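# Flip the gripper housing and return it to its tray

## Task

Flip the loose gripper housing so it is upside down and set it back inside its tray. Its two halves must stay joined, and it may stick out past the tray's open side by a fingernail's width at most. The tray is loose: it must end up resting on all four of its feet on the raised bench top, with no foot hanging more than half off any edge. Finally release the housing and move the hands away from it.

## Robot and tools

Robot: two arms. left_arm (base near y = +0.339 m) ends in a left hand; right_arm (base near y = -0.285 m) ends in a right hand. Both bases sit at z = 0 and nearly face +x. Each hand has four fingers and a thumb. A camera stand is fixed to the floor behind the arms. Loose objects may occasionally get nudged by outside forces.

Frames. Scene frame: origin at table-top height midway between the bases, +x out over the table, +y toward left_arm, +z up. Reported hand positions (metres) and quaternions (wxyz) are in this frame. Each arm is tracked by a hand point about 0.15 m out from the wrist face and 0.05 m in front of the palm. Its +z runs along straight fingers, +y out of the palm, +x across the palm (away from the thumb on the right hand, toward it on the left). Straight fingers extend 0.06 to 0.07 m past the point and sit 0.06 m behind it along -y. A bracket on the little-finger side of the wrist reaches 0.10 m across the palm and can strike things. Readings may be off by a few cm; arms often rest 1 to 3 cm (up to 5 cm) short of the command, usually low, without touching anything.

One row = 28 numbers, each in [-1, 1], always covering both arms: left dx, dy, dz, rx, ry, rz, then left grasp a, b, c, then 0, 0, 0, then left force_limit, speed; then the same 14 for the right arm. The six pose numbers are an offset, not a pose: they move the hand point away from its current Hand target (as printed in the last result), along that Hand target's own axes. 1.0 equals 0.6 m for dx/dy/dz or 180 degrees for the rotation vector rx/ry/rz. Sending six zeros re-requests the current Hand target. Orientation commands are clipped to within 40 degrees of the measured orientation each step.

Grasp numbers a, b, c (each -1 to +1; places 4 to 6 must be exactly 0 or the row is rejected). All zero = fully open hand. a curls index and middle and bends the thumb; b curls ring and little; c swings the thumb in front of the palm. Example: (0.5, 0, 1) brings index, middle and thumb tips near the hand point; (0.75, 0, 1) closes further. A thumb-in grip holds items roughly 0.035 to 0.065 m thick, handles down to about 0.025 m. To keep a grip unchanged, repeat the last a, b, c and settings exactly. force_limit: -1 is about 0 N, +1 is 10 N (thumb 15 N). speed: -1 nearly stopped, full speed from +0.48 up; for a soft grip use -0.94 or lower. To squeeze harder, raise force_limit and send a more-closed target; to loosen, send a more-open one.

Tools.
execute_actions(actions, cameras): actions is a list of up to 15 actions; each action is up to 15 rows at 1/30 s per row, the last row held to fill 15 steps. Every row in an action is counted from the Hand target at that action's start. An empty list returns camera images.
move(target, speed, blend, blocking, cameras): target is one 28-number row or a list of up to 15 rows; all offsets count from the Hand targets at the move's start, not from the previous row. speed is the path's top speed in m/s (0.002 to 4.3, default 0.25; turning up to twice that in rad/s), one value or one per target. blend (m) rounds corners in a list; 0 stops at each. blocking=false returns after about 0.5 s while motion continues. Paths do not avoid obstacles or the other arm; keep paths away from an arm's own base. Whole list capped at 10 s.
wait(seconds 0 to 10, cameras), stop(cameras) brakes a running move, zoom_image(camera, region [x0,y0,x1,y1] pixels, at most 504x504), show_instructions() shows reference pages, finished_scene(scene=1) ends the scene for good.
Cameras: cam_head_left, cam_head_right, cam_high, cam_low, cam_left_wrist, cam_right_wrist, each 896x504; or "all".

Results report per arm: end_effector_position and quaternion, Hand target (base for the next offsets), joint positions, velocities (may read "within noise"), torques (joints 3 and 4 wrap at ±28 N m), motor temperatures, and hand lists hand_measured, hand_stopped_by (moving, target, force, stalled, fault), hand_load_n (fingertip load; near 0 after a lost grip), in the order little, ring, middle, index, thumb_bend, thumb_turn. A move adds a "move:" line: done, off_target, moving, held or fault, plus limits such as paced or held. Neither done nor off_target tells you about contact. Motors near 85 °C give MOTOR HOT; at 100 °C an arm drops for 30 to 60 s, so avoid long heavy holds, stretched arms and pushing at unreachable poses.

Avoid: dropping or releasing a moving part, letting anything leave the table, tipping or shoving the loose tray off the bench, fast contacts, pressing the two hands together or gripping the other hand, and overloading fingers with twists or fast swings. Fast moves press harder and overshoot.

Each tool is called after "Call:" in YAML: its name, and indented under it one key for each argument.

Reference images:

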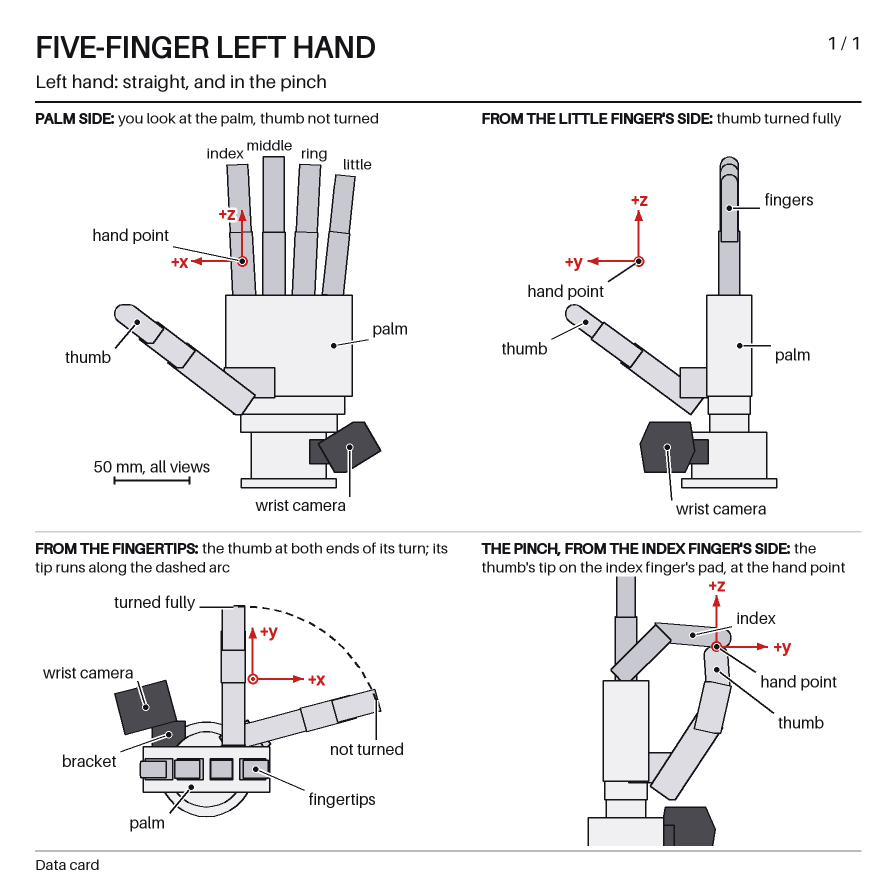

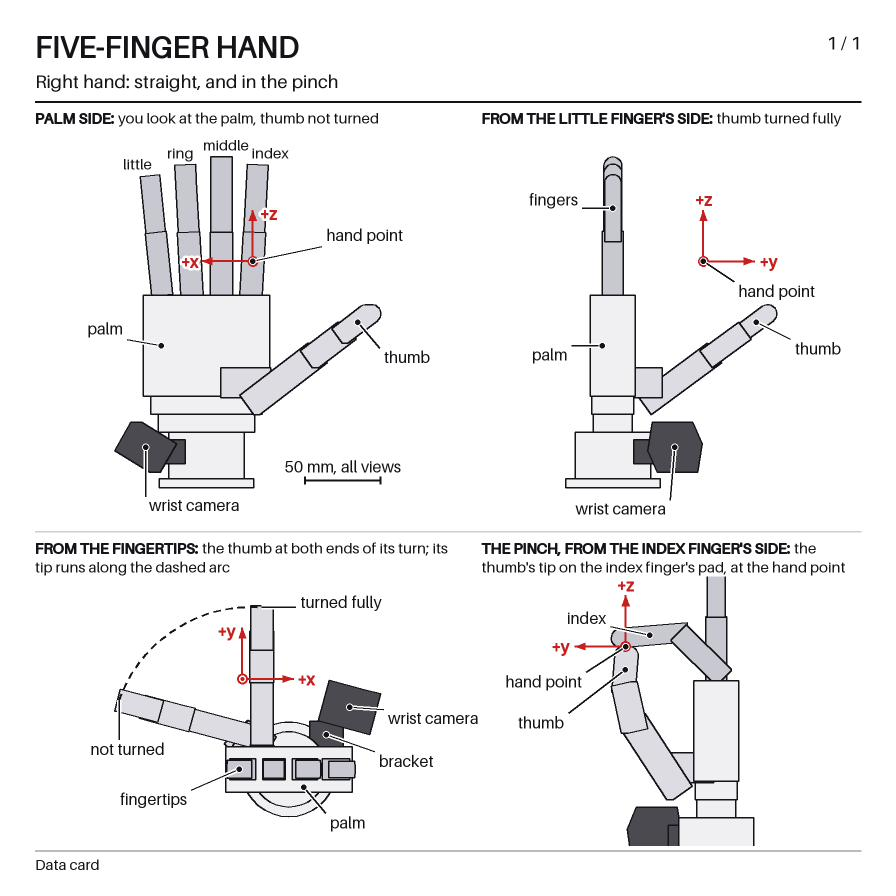

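## Session

Call:
execute_actions:
  actions: []

Scene clock: 0.00 s.
left_arm: end_effector_position=(+0.6218, +0.8043, +0.3496) hand_measured=(+1.000, +1.000, +1.000, +1.000, +1.000, +1.000) hand_load_n=(+0.0, +0.0, +0.0, +0.0, +0.0, +0.0) hand_stopped_by=(target, target, target, target, target, target) hand_force_limit=0.00 hand_speed=-0.80 end_effector_quat_wxyz=(+0.368, -0.354, +0.728, +0.458) | right_arm: end_effector_position=(+0.2802, -0.5190, +0.1066) hand_measured=(+1.000, +1.000, +1.000, +1.000, +1.000, +1.000) hand_load_n=(+0.0, +0.0, +0.0, +0.0, +0.0, +0.0) hand_stopped_by=(target, target, target, target, target, target) hand_force_limit=0.00 hand_speed=-0.80 end_effector_quat_wxyz=(+0.344, -0.441, +0.828, +0.042)
Joint positions: left_arm=[0.447 1.983 1.976 -0.494 -0.874 1.614] | right_arm=[-1.081 1.57 1.06 -1.15 -0.704 -0.506]
Joint velocities: within noise
Joint torques (N m): no reading
Motor temperatures (°C): left_arm=[36 34 40 38 39 36] | right_arm=[40 37 38 37 34 35]
Heat: left arm: hottest elbow 40 °C; right arm: hottest waist 40 °C.
Hand target: left_arm +0.6234, +0.8050, +0.3681; +0.383, -0.359, +0.718, +0.458 | right_arm +0.2842, -0.5261, +0.1124; +0.345, -0.444, +0.826, +0.031

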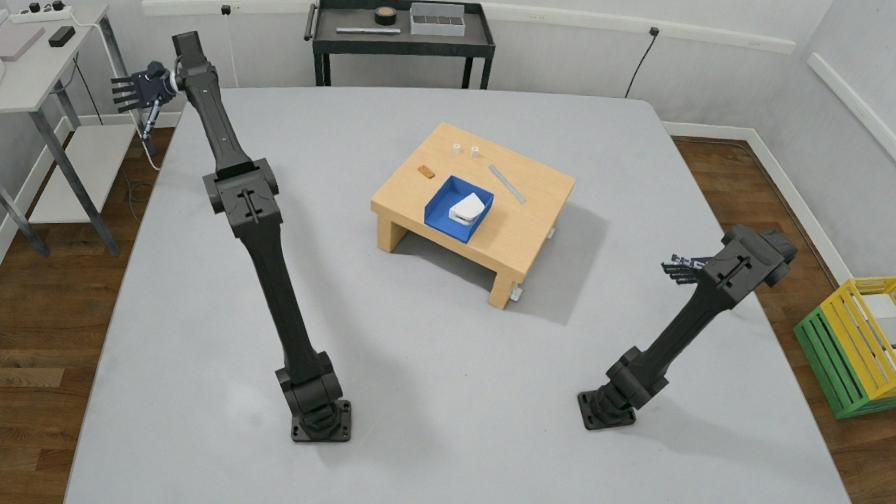

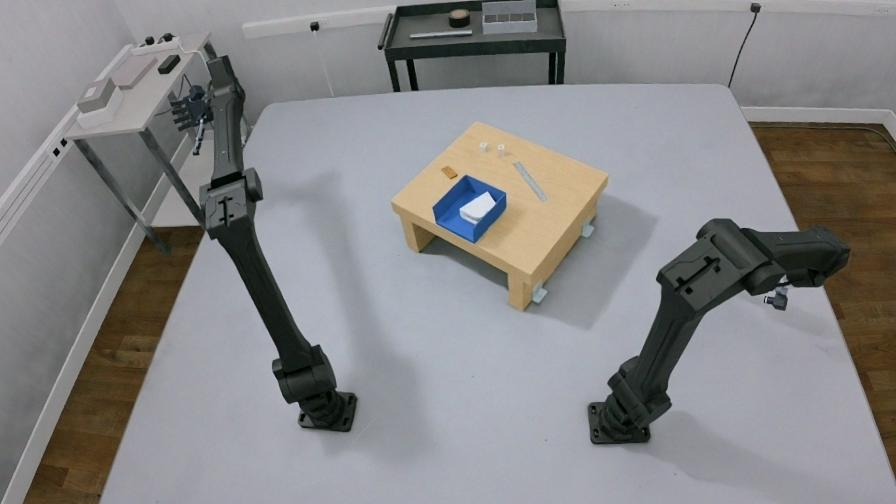

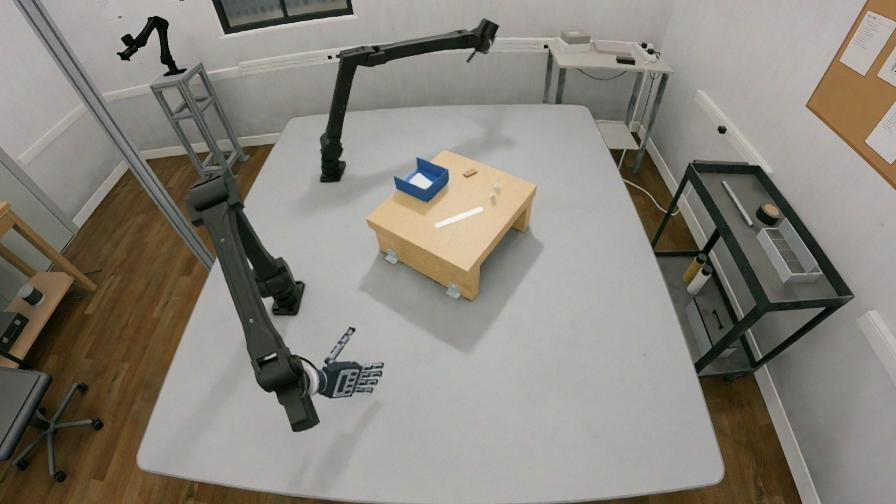

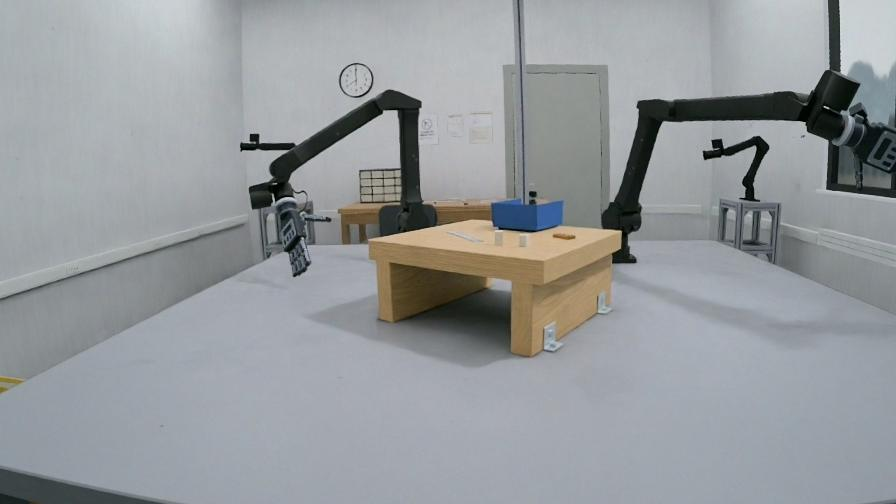

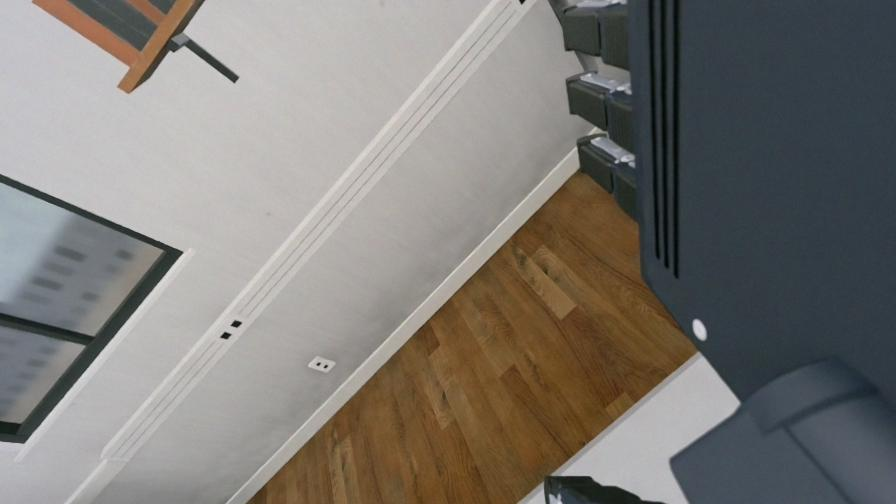

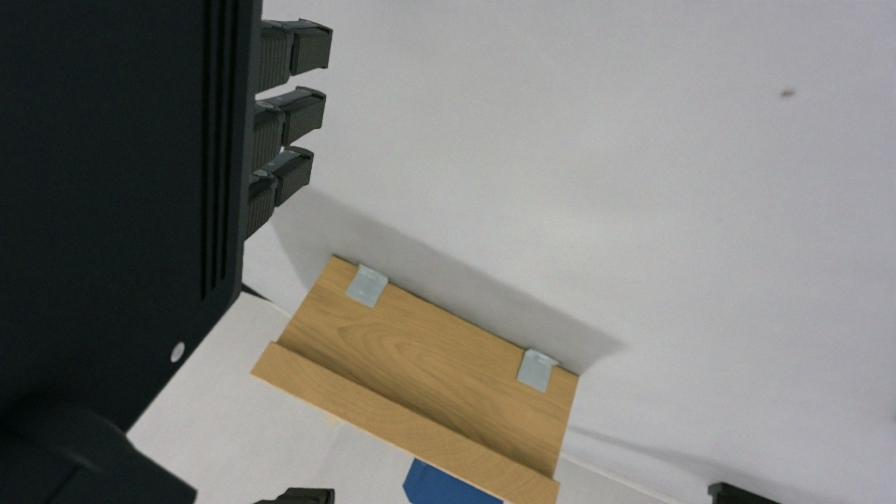

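Call:
zoom_image:
  camera: "cam_head_left"
  region: [360, 110, 600, 310]

Call:
zoom_image:
  camera: "cam_head_left"
  region: [414, 165, 504, 250]

Call:
zoom_image:
  camera: "cam_head_right"
  region: [424, 165, 524, 250]

Call:
zoom_image:
  camera: "cam_high"
  region: [360, 140, 550, 300]

Call:
zoom_image:
  camera: "cam_low"
  region: [430, 170, 640, 280]

Scaled by 2.100 from the camera's 896x504 image, which has a finer 1280x720 frame.

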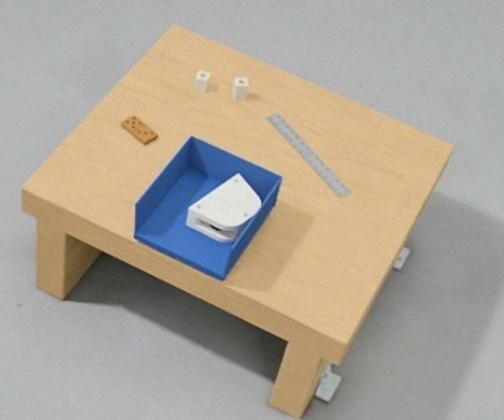

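Scaled by 5.600 from the camera's 896x504 image, which has a finer 1280x720 frame.

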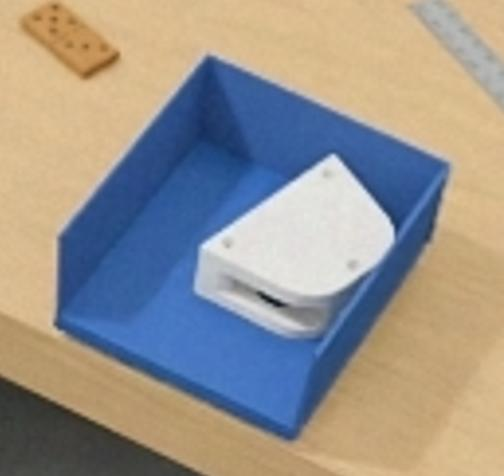

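Scaled by 5.040 from the camera's 896x504 image, which has a finer 1280x720 frame.

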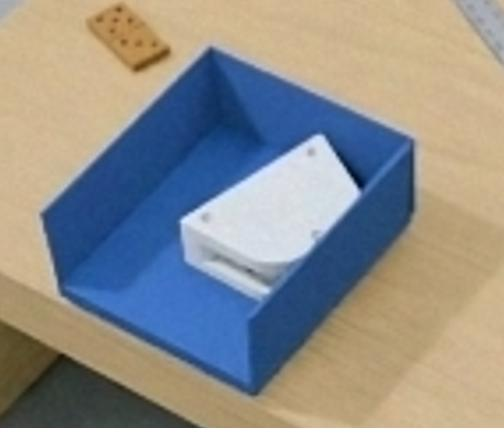

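Scaled by 2.653 from the camera's 896x504 image, which has a finer 1280x720 frame.

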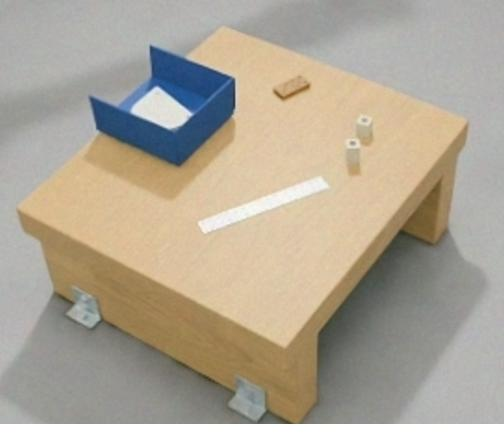

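Scaled by 2.400 from the camera's 896x504 image, which has a finer 1280x720 frame.

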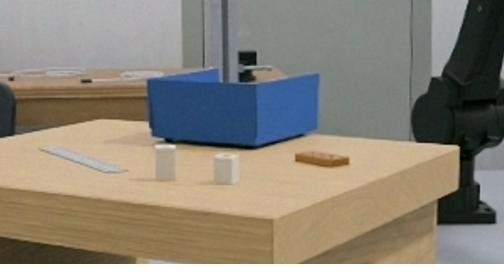

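Call:
move:
  target: [0.445, 0.035, -0.956, 0.776, -0.198, 0.067, 0,0,0,0,0,0, 0.0,-0.8, 0,0,0,0,0,0, 0,0,0,0,0,0, 0.0,-0.8]
  speed: 0.4
  cameras: ["cam_left_wrist", "cam_head_left"]

Scene clock: 408.20 s.
left_arm: end_effector_position=(+0.3583, +0.2349, +0.3104) hand_measured=(+1.000, +1.000, +1.000, +1.000, +1.000, +1.000) hand_load_n=(+0.0, +0.0, +0.0, +0.0, +0.5, +0.0) hand_stopped_by=(target, target, target, target, target, target) hand_force_limit=0.00 hand_speed=-0.80 end_effector_quat_wxyz=(+0.578, +0.413, +0.578, -0.401) | right_arm: end_effector_position=(+0.2802, -0.5190, +0.1066) hand_measured=(+1.000, +1.000, +1.000, +1.000, +1.000, +1.000) hand_load_n=(+0.0, +0.0, +0.0, +0.0, +0.0, +0.0) hand_stopped_by=(target, target, target, target, target, target) hand_force_limit=0.00 hand_speed=-0.80 end_effector_quat_wxyz=(+0.344, -0.441, +0.828, +0.042)
Joint positions: left_arm=[0.303 0.697 0.503 0.064 1.491 1.715] | right_arm=[-1.081 1.57 1.06 -1.15 -0.704 -0.506]
Joint torques (N m): left_arm=[-1.08 0.21 6.84 1.35 0.16 -0.11] | right_arm=[0.56 -9.58 7.98 -0.47 -0.47 0]
Motor temperatures (°C): left_arm=[35 43 50 36 39 32] | right_arm=[39 38 45 36 35 34]
Heat: left arm: hottest elbow 50 °C; right arm: hottest elbow 45 °C.
Hand target: left_arm +0.3582, +0.2335, +0.3063; +0.579, +0.408, +0.577, -0.407 | right_arm +0.2842, -0.5261, +0.1124; +0.345, -0.444, +0.826, +0.031
Off the commanded pose: left_arm 0.004 m, 1 deg | right_arm 0.010 m, 1 deg.
move: done
camera_calibration:
cam_left_wrist: T_world_to_cam=[[-0.885994, -0.341054, -0.314161, 0.500092], [0.0714715, 0.568975, -0.819243, 0.0940105], [0.458156, -0.748298, -0.479733, 0.274481], [0, 0, 0, 1]] pos_world=[0.310605, 0.322462, 0.365805]
Images, in order (width x height): cam_head_left 896x504, cam_left_wrist 896x504.

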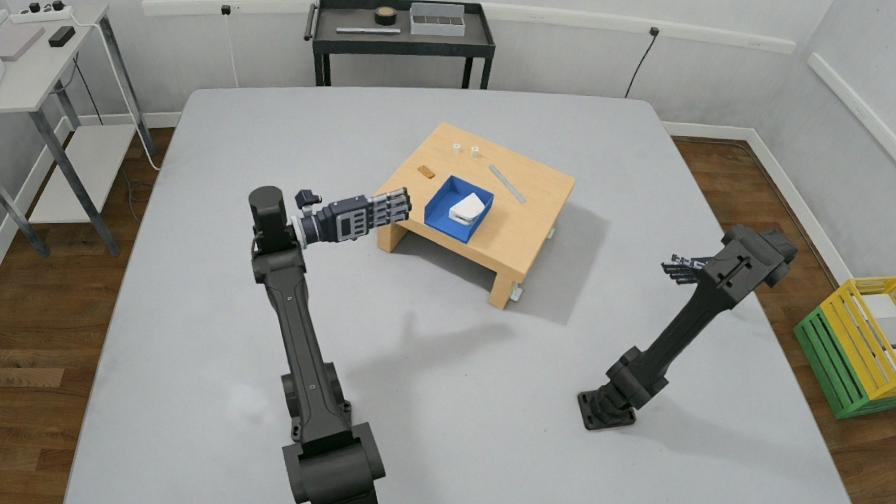

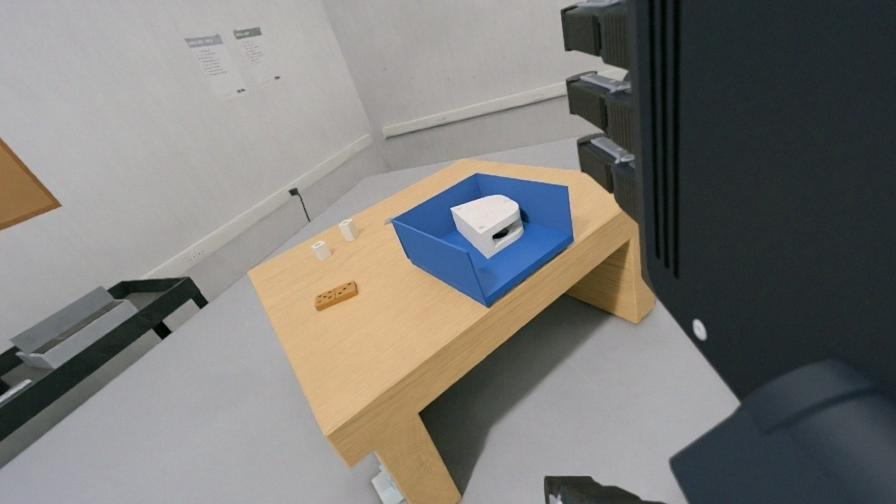

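Call:
zoom_image:
  camera: "cam_left_wrist"
  region: [380, 160, 590, 310]

Call:
zoom_image:
  camera: "cam_left_wrist"
  region: [440, 185, 540, 265]

Scaled by 2.400 from the camera's 896x504 image, which has a finer 1280x720 frame.

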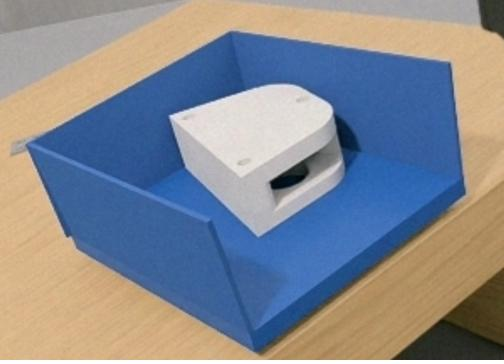

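Scaled by 5.040 from the camera's 896x504 image, which has a finer 1280x720 frame.

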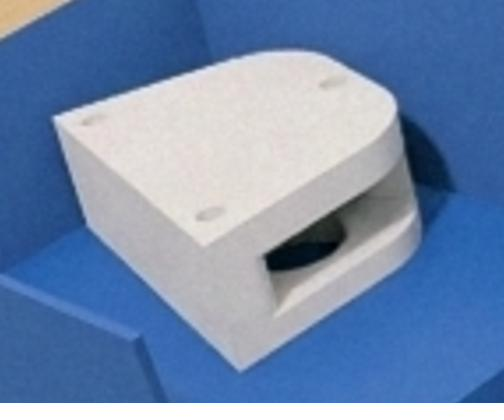

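Call:
move:
  target:
    - [0,0,0,0,0,0, 0,0,0,0,0,0, 0.0,-0.8, -0.458,-0.0405,-0.2562,-0.0883,0.2072,0.0005, 0,1,0,0,0,0, 0.0,-0.2]
    - [0,0,0,0,0,0, 0,0,0,0,0,0, 0.0,-0.8, -0.9402,0.2657,0.1082,-0.0883,0.2072,0.0005, 0,1,0,0,0,0, 0.0,-0.2]
  blend: [0.05, 0]
  speed: 0.3
  cameras: ["cam_left_wrist", "cam_head_left", "cam_head_right", "cam_right_wrist", "cam_high"]

Scene clock: 646.90 s.
left_arm: end_effector_position=(+0.3583, +0.2349, +0.3104) hand_measured=(+1.000, +1.000, +1.000, +1.000, +1.000, +1.000) hand_load_n=(+0.0, +0.0, +0.0, +0.0, +0.0, +0.0) hand_stopped_by=(target, target, target, target, target, target) hand_force_limit=0.00 hand_speed=-0.80 end_effector_quat_wxyz=(+0.578, +0.413, +0.579, -0.401) | right_arm: end_effector_position=(+0.3974, -0.0053, +0.3372) hand_measured=(-1.000, -0.900, +0.750, +1.000, +1.000, +1.000) hand_load_n=(+0.0, +0.0, +0.0, +0.0, +0.0, -0.5) hand_stopped_by=(target, target, target, target, target, target) hand_force_limit=0.00 hand_speed=-0.20 end_effector_quat_wxyz=(+0.061, -0.478, +0.876, +0.011)
Joint positions: left_arm=[0.303 0.697 0.503 0.064 1.491 1.714] | right_arm=[0.459 1.526 1.765 -1.688 -0.025 1.048]
Joint torques (N m): left_arm=[-1.03 0.21 6.99 1.03 0.16 -0.06] | right_arm=[-0.03 -10.34 11.49 -0.38 -0.05 0.09]
Motor temperatures (°C): left_arm=[35 36 47 35 38 32] | right_arm=[39 39 46 36 35 34]
Heat: left arm: hottest elbow 47 °C; right arm: hottest elbow 46 °C.
Hand target: left_arm +0.3580, +0.2336, +0.3064; +0.575, +0.411, +0.580, -0.405 (not the last commanded pose) | right_arm +0.4061, -0.0045, +0.3592; +0.000, -0.473, +0.881, +0.000
Off the commanded pose: left_arm 0.004 m, 1 deg | right_arm 0.024 m, 7 deg.
joint sent to its limit (right arm) — joint 4 (wrist pitch), lower limit. The joint targets are off in orientation, not in position.
move: off_target (right_arm)
camera_calibration:
cam_left_wrist: T_world_to_cam=[[-0.886236, -0.34111, -0.313416, 0.500002], [0.0708838, 0.568756, -0.819446, 0.0943302], [0.457779, -0.748439, -0.479873, 0.274649], [0, 0, 0, 1]] pos_world=[0.310705, 0.322462, 0.365804]
cam_right_wrist: T_world_to_cam=[[-0.965321, 0.249555, -0.0766685, 0.406328], [0.159563, 0.796421, 0.583312, -0.251678], [0.206629, 0.550849, -0.808622, 0.307975], [0, 0, 0, 1]] pos_world=[0.368759, -0.0706074, 0.426994]
Images, in order (width x height): cam_head_left 896x504, cam_head_right 896x504, cam_high 896x504, cam_left_wrist 896x504, cam_right_wrist 896x504.

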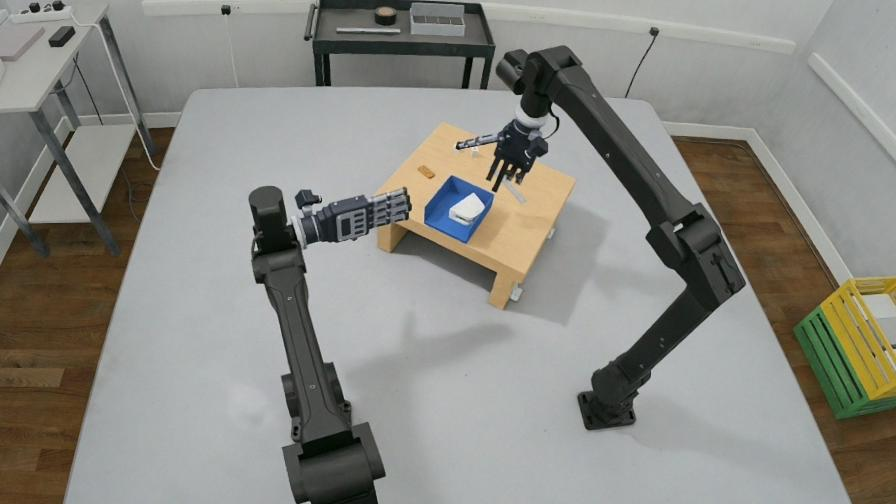

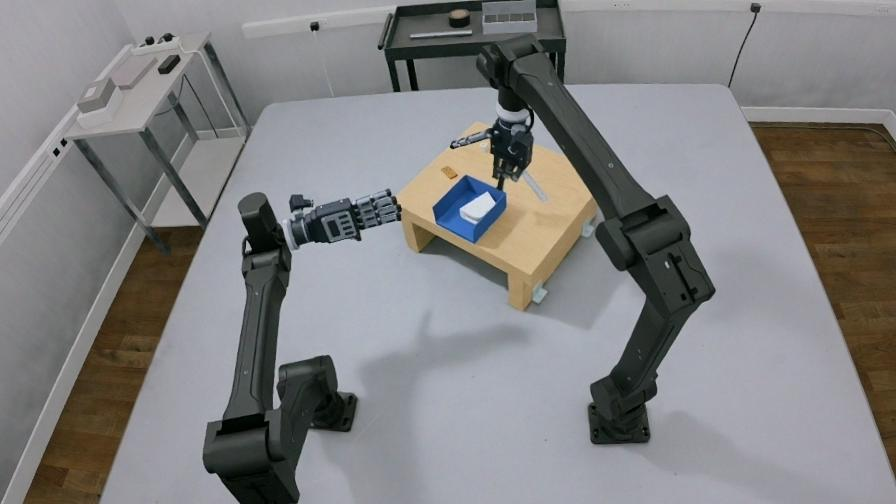

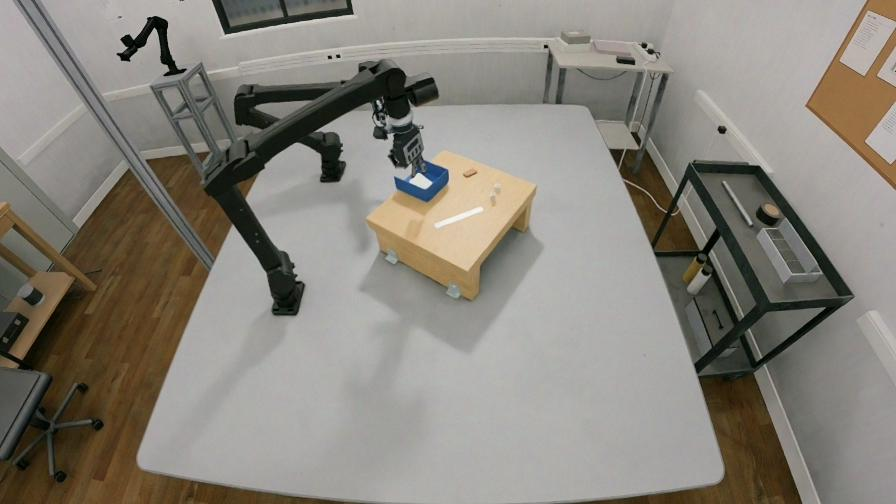

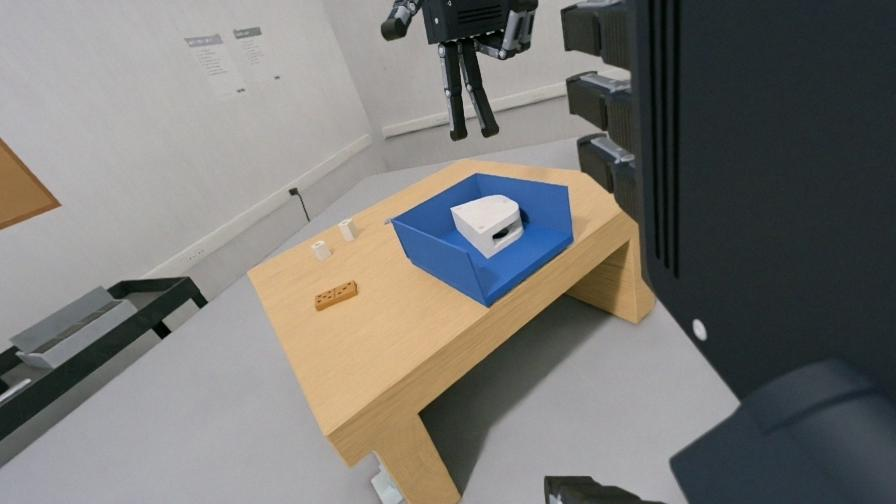

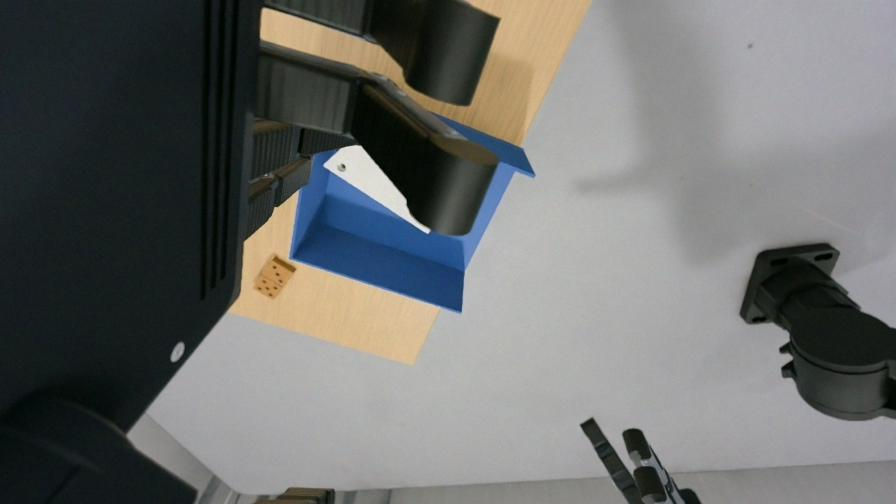

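Call:
zoom_image:
  camera: "cam_head_left"
  region: [410, 90, 570, 250]

Call:
zoom_image:
  camera: "cam_head_right"
  region: [420, 90, 580, 250]

Scaled by 3.150 from the camera's 896x504 image, which has a finer 1280x720 frame.

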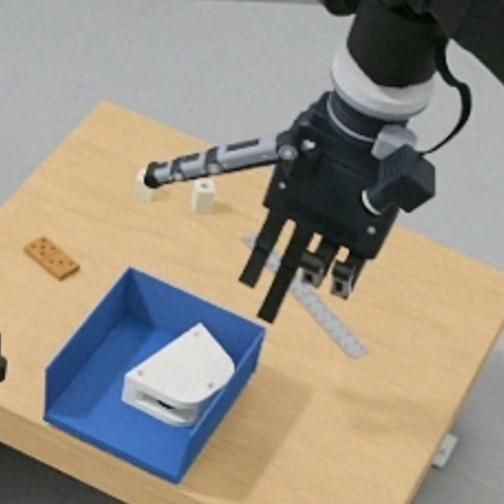

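Scaled by 3.150 from the camera's 896x504 image, which has a finer 1280x720 frame.

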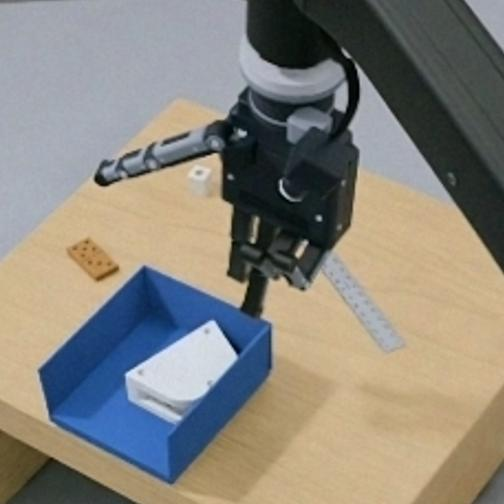

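Call:
move:
  target: [0,0,0,0,0,0, 0,0,0,0,0,0, 0.0,-0.8, 0.0,0.003,0.083,0,0,0, 0,1,0,0,0,0, 0.0,-0.2]
  speed: 0.15
  cameras: ["cam_left_wrist", "cam_head_left", "cam_head_right", "cam_right_wrist"]

Call:
zoom_image:
  camera: "cam_head_left"
  region: [420, 130, 540, 250]

Call:
zoom_image:
  camera: "cam_head_right"
  region: [420, 130, 540, 250]

Call:
zoom_image:
  camera: "cam_left_wrist"
  region: [380, 60, 620, 310]

Scene clock: 687.70 s.
left_arm: end_effector_position=(+0.3583, +0.2349, +0.3104) hand_measured=(+1.000, +1.000, +1.000, +1.000, +1.000, +1.000) hand_load_n=(+0.0, +0.0, +0.0, +0.0, +0.0, +0.0) hand_stopped_by=(target, target, target, target, target, target) hand_force_limit=0.00 hand_speed=-0.80 end_effector_quat_wxyz=(+0.578, +0.413, +0.579, -0.401) | right_arm: end_effector_position=(+0.4053, -0.0046, +0.3122) hand_measured=(-1.000, -0.900, +0.750, +1.000, +1.000, +1.000) hand_load_n=(+0.0, +0.0, +0.0, +0.0, +0.0, +0.0) hand_stopped_by=(target, target, target, target, target, target) hand_force_limit=0.00 hand_speed=-0.20 end_effector_quat_wxyz=(+0.034, -0.476, +0.879, +0.004)
Joint positions: left_arm=[0.303 0.697 0.503 0.064 1.491 1.714] | right_arm=[0.459 1.571 1.756 -1.688 -0.009 1.053]
Joint torques (N m): left_arm=[-1.2 0.21 6.98 1.03 0.16 -0.05] | right_arm=[0.85 -10.11 7.46 -0.47 0.07 0.12]
Heat: left arm: hottest elbow 47 °C; right arm: hottest elbow 46 °C.
Hand target: left_arm +0.3580, +0.2336, +0.3064; +0.575, +0.411, +0.580, -0.405 | right_arm +0.4046, -0.0036, +0.3094; +0.000, -0.473, +0.881, +0.000
Off the commanded pose: left_arm 0.004 m, 1 deg | right_arm 0.003 m, 4 deg.
joint sent to its limit (right arm) — joint 4 (wrist pitch), lower limit. The joint targets are off in orientation, not in position.
move: off_target (right_arm)
camera_calibration:
cam_left_wrist: T_world_to_cam=[[-0.886236, -0.34111, -0.313416, 0.500002], [0.0708838, 0.568756, -0.819446, 0.0943302], [0.457779, -0.748439, -0.479873, 0.274649], [0, 0, 0, 1]] pos_world=[0.310705, 0.322462, 0.365804]
cam_right_wrist: T_world_to_cam=[[-0.966426, 0.252669, -0.0466829, 0.403052], [0.18724, 0.816949, 0.545468, -0.238176], [0.17596, 0.518414, -0.83683, 0.306856], [0, 0, 0, 1]] pos_world=[0.380121, -0.066339, 0.40552]
Images, in order (width x height): cam_head_left 896x504, cam_head_right 896x504, cam_left_wrist 896x504, cam_right_wrist 896x504.

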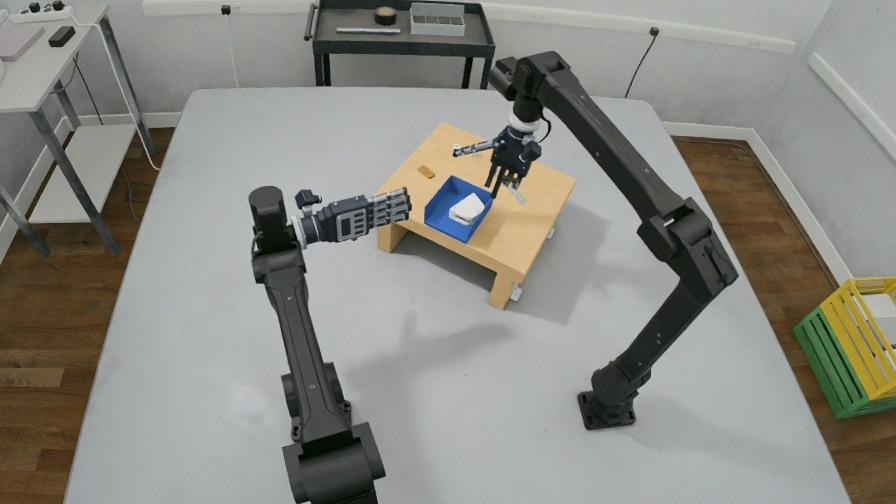

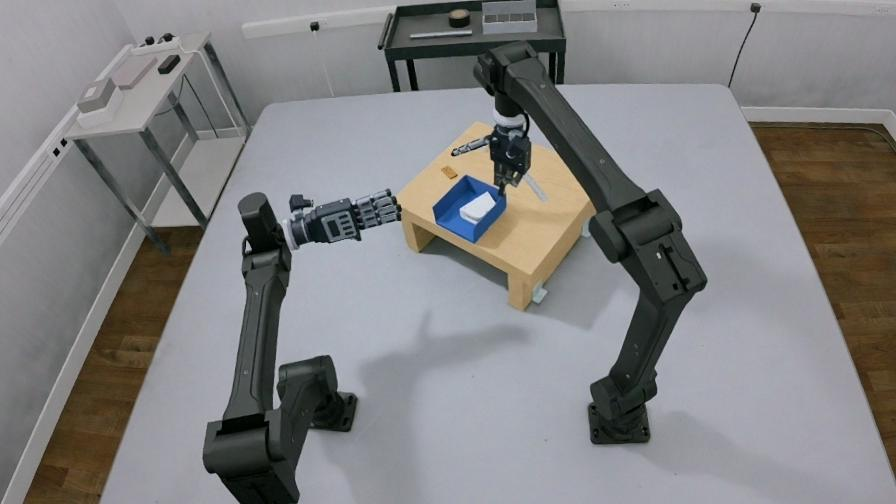

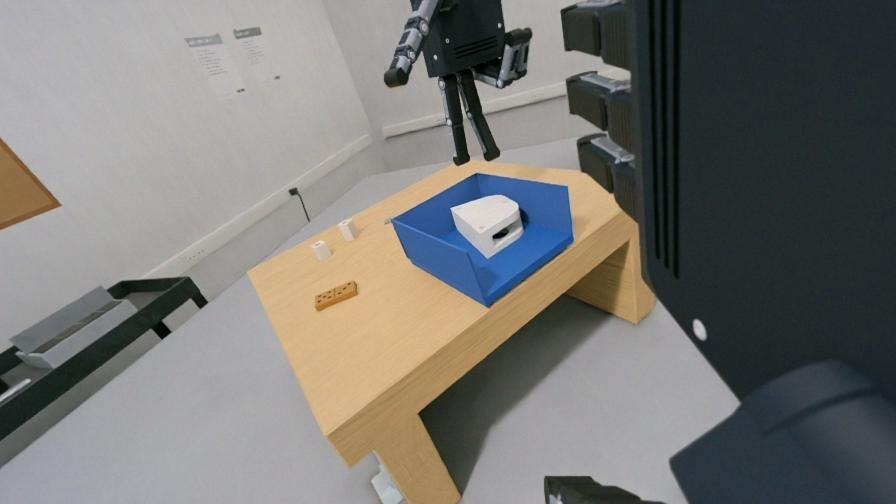

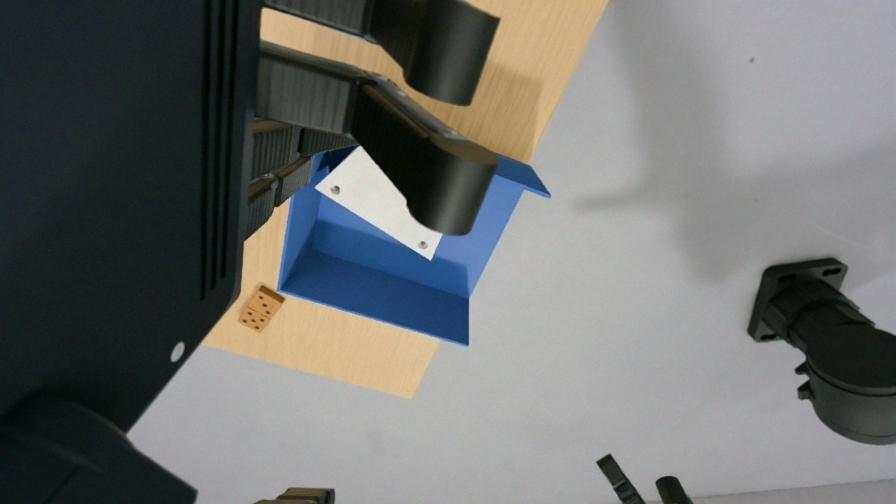

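Scaled by 4.200 from the camera's 896x504 image, which has a finer 1280x720 frame.

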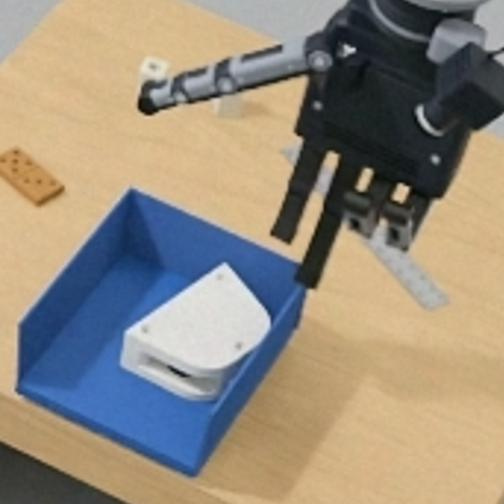

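Scaled by 4.200 from the camera's 896x504 image, which has a finer 1280x720 frame.

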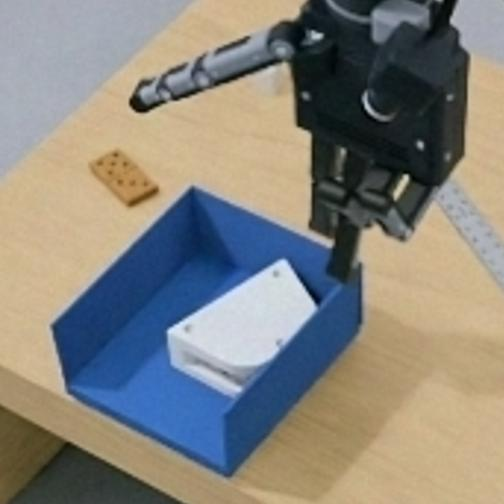

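Scaled by 2.016 from the camera's 896x504 image, which has a finer 1280x720 frame.

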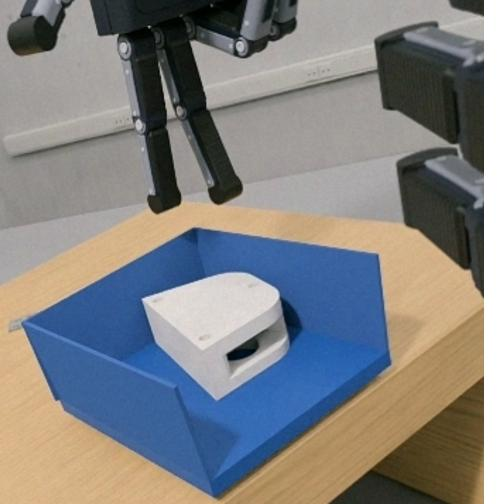

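Call:
move:
  target: [0,0,0,0,0,0, 0,0,0,0,0,0, 0.0,-0.8, 0.0,0,0.0567,0,0,0, 0,1,0,0,0,0, 0.0,-0.2]
  speed: 0.1
  cameras: ["cam_left_wrist", "cam_head_left", "cam_head_right"]

Call:
zoom_image:
  camera: "cam_head_left"
  region: [420, 130, 540, 250]

Call:
zoom_image:
  camera: "cam_head_right"
  region: [420, 130, 540, 250]

Call:
zoom_image:
  camera: "cam_left_wrist"
  region: [420, 100, 580, 260]

Scene clock: 709.13 s.
left_arm: end_effector_position=(+0.3583, +0.2349, +0.3104) hand_measured=(+1.000, +1.000, +1.000, +1.000, +1.000, +1.000) hand_load_n=(+0.0, +0.0, +0.0, +0.0, +0.0, +0.0) hand_stopped_by=(target, target, target, target, target, target) hand_force_limit=0.00 hand_speed=-0.80 end_effector_quat_wxyz=(+0.578, +0.413, +0.579, -0.401) | right_arm: end_effector_position=(+0.4023, -0.0079, +0.2792) hand_measured=(-1.000, -0.900, +0.750, +1.000, +1.000, +1.000) hand_load_n=(+0.0, +0.0, +0.0, +0.0, +0.0, +0.0) hand_stopped_by=(target, target, target, target, target, target) hand_force_limit=0.00 hand_speed=-0.20 end_effector_quat_wxyz=(-0.001, -0.476, +0.880, +0.001)
Joint positions: left_arm=[0.303 0.697 0.503 0.064 1.491 1.714] | right_arm=[0.459 1.597 1.702 -1.678 -0.001 1.054]
Joint torques (N m): left_arm=[-1.14 0.15 7.01 1.05 0.16 -0.06] | right_arm=[1.14 -10.64 7.17 0.02 0.07 0.12]
Heat: left arm: hottest elbow 47 °C; right arm: hottest elbow 46 °C.
Hand target: left_arm +0.3580, +0.2336, +0.3064; +0.575, +0.411, +0.580, -0.405 | right_arm +0.4045, -0.0036, +0.2754; +0.000, -0.473, +0.881, +0.000
Off the commanded pose: left_arm 0.004 m, 1 deg | right_arm 0.006 m, 0 deg.
move: done
camera_calibration:
cam_left_wrist: T_world_to_cam=[[-0.886236, -0.34111, -0.313416, 0.500002], [0.0708838, 0.568756, -0.819446, 0.0943302], [0.457779, -0.748439, -0.479873, 0.274649], [0, 0, 0, 1]] pos_world=[0.310705, 0.322462, 0.365804]
Images, in order (width x height): cam_head_left 896x504, cam_head_right 896x504, cam_left_wrist 896x504.

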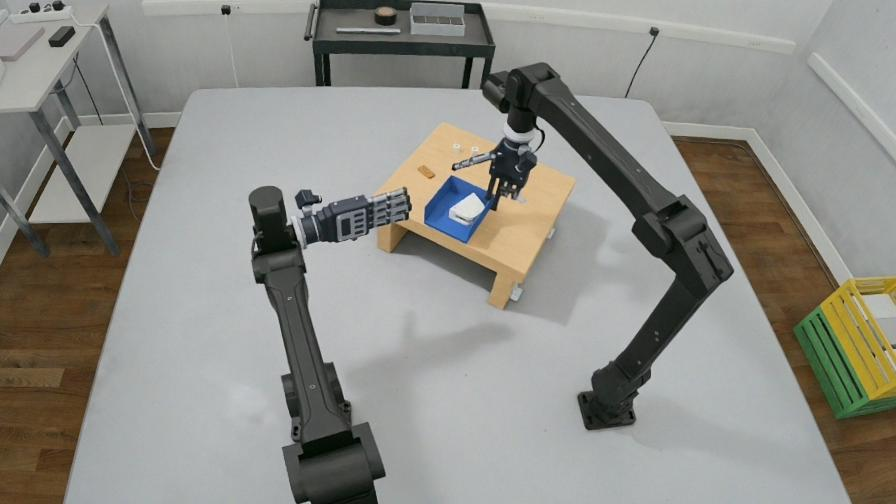

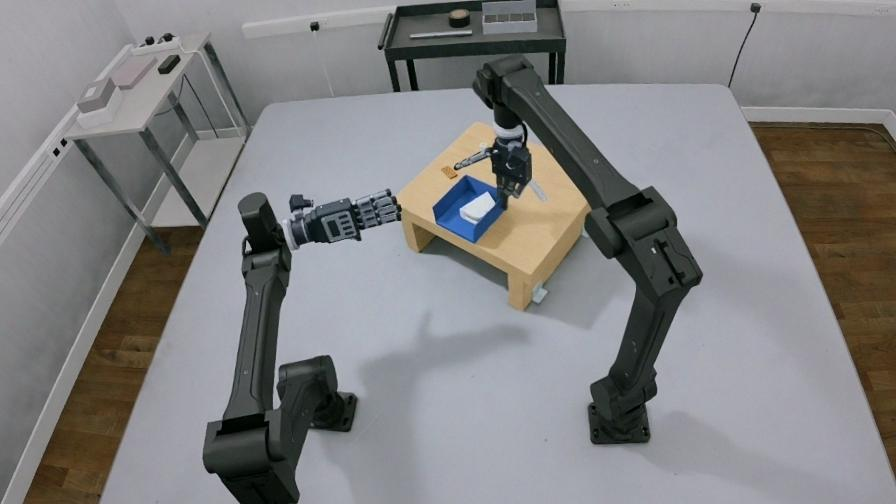

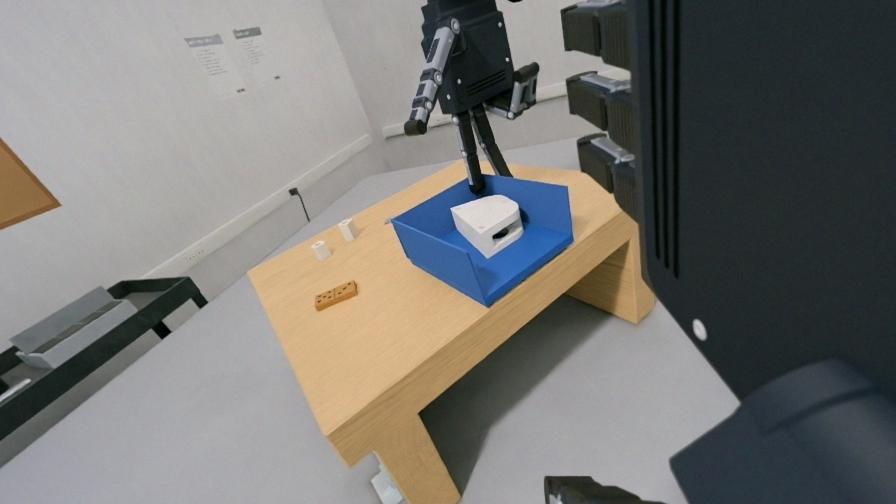

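Scaled by 4.200 from the camera's 896x504 image, which has a finer 1280x720 frame.

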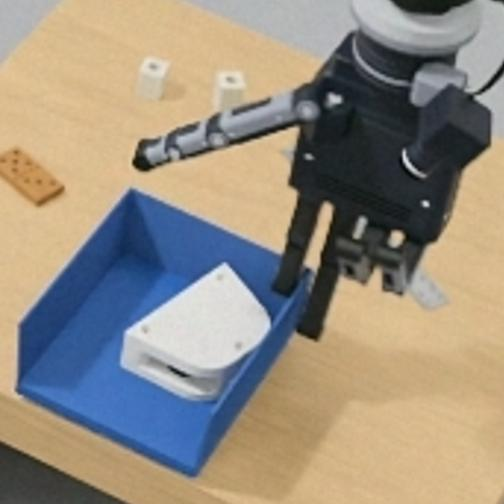

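Scaled by 4.200 from the camera's 896x504 image, which has a finer 1280x720 frame.

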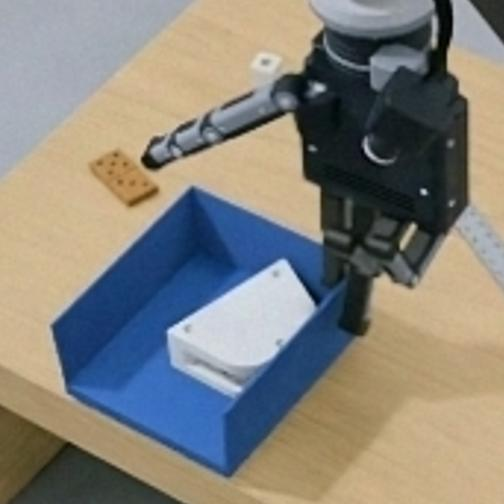

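Scaled by 3.150 from the camera's 896x504 image, which has a finer 1280x720 frame.

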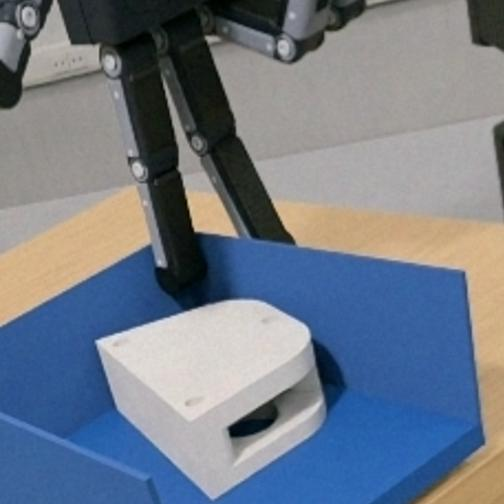

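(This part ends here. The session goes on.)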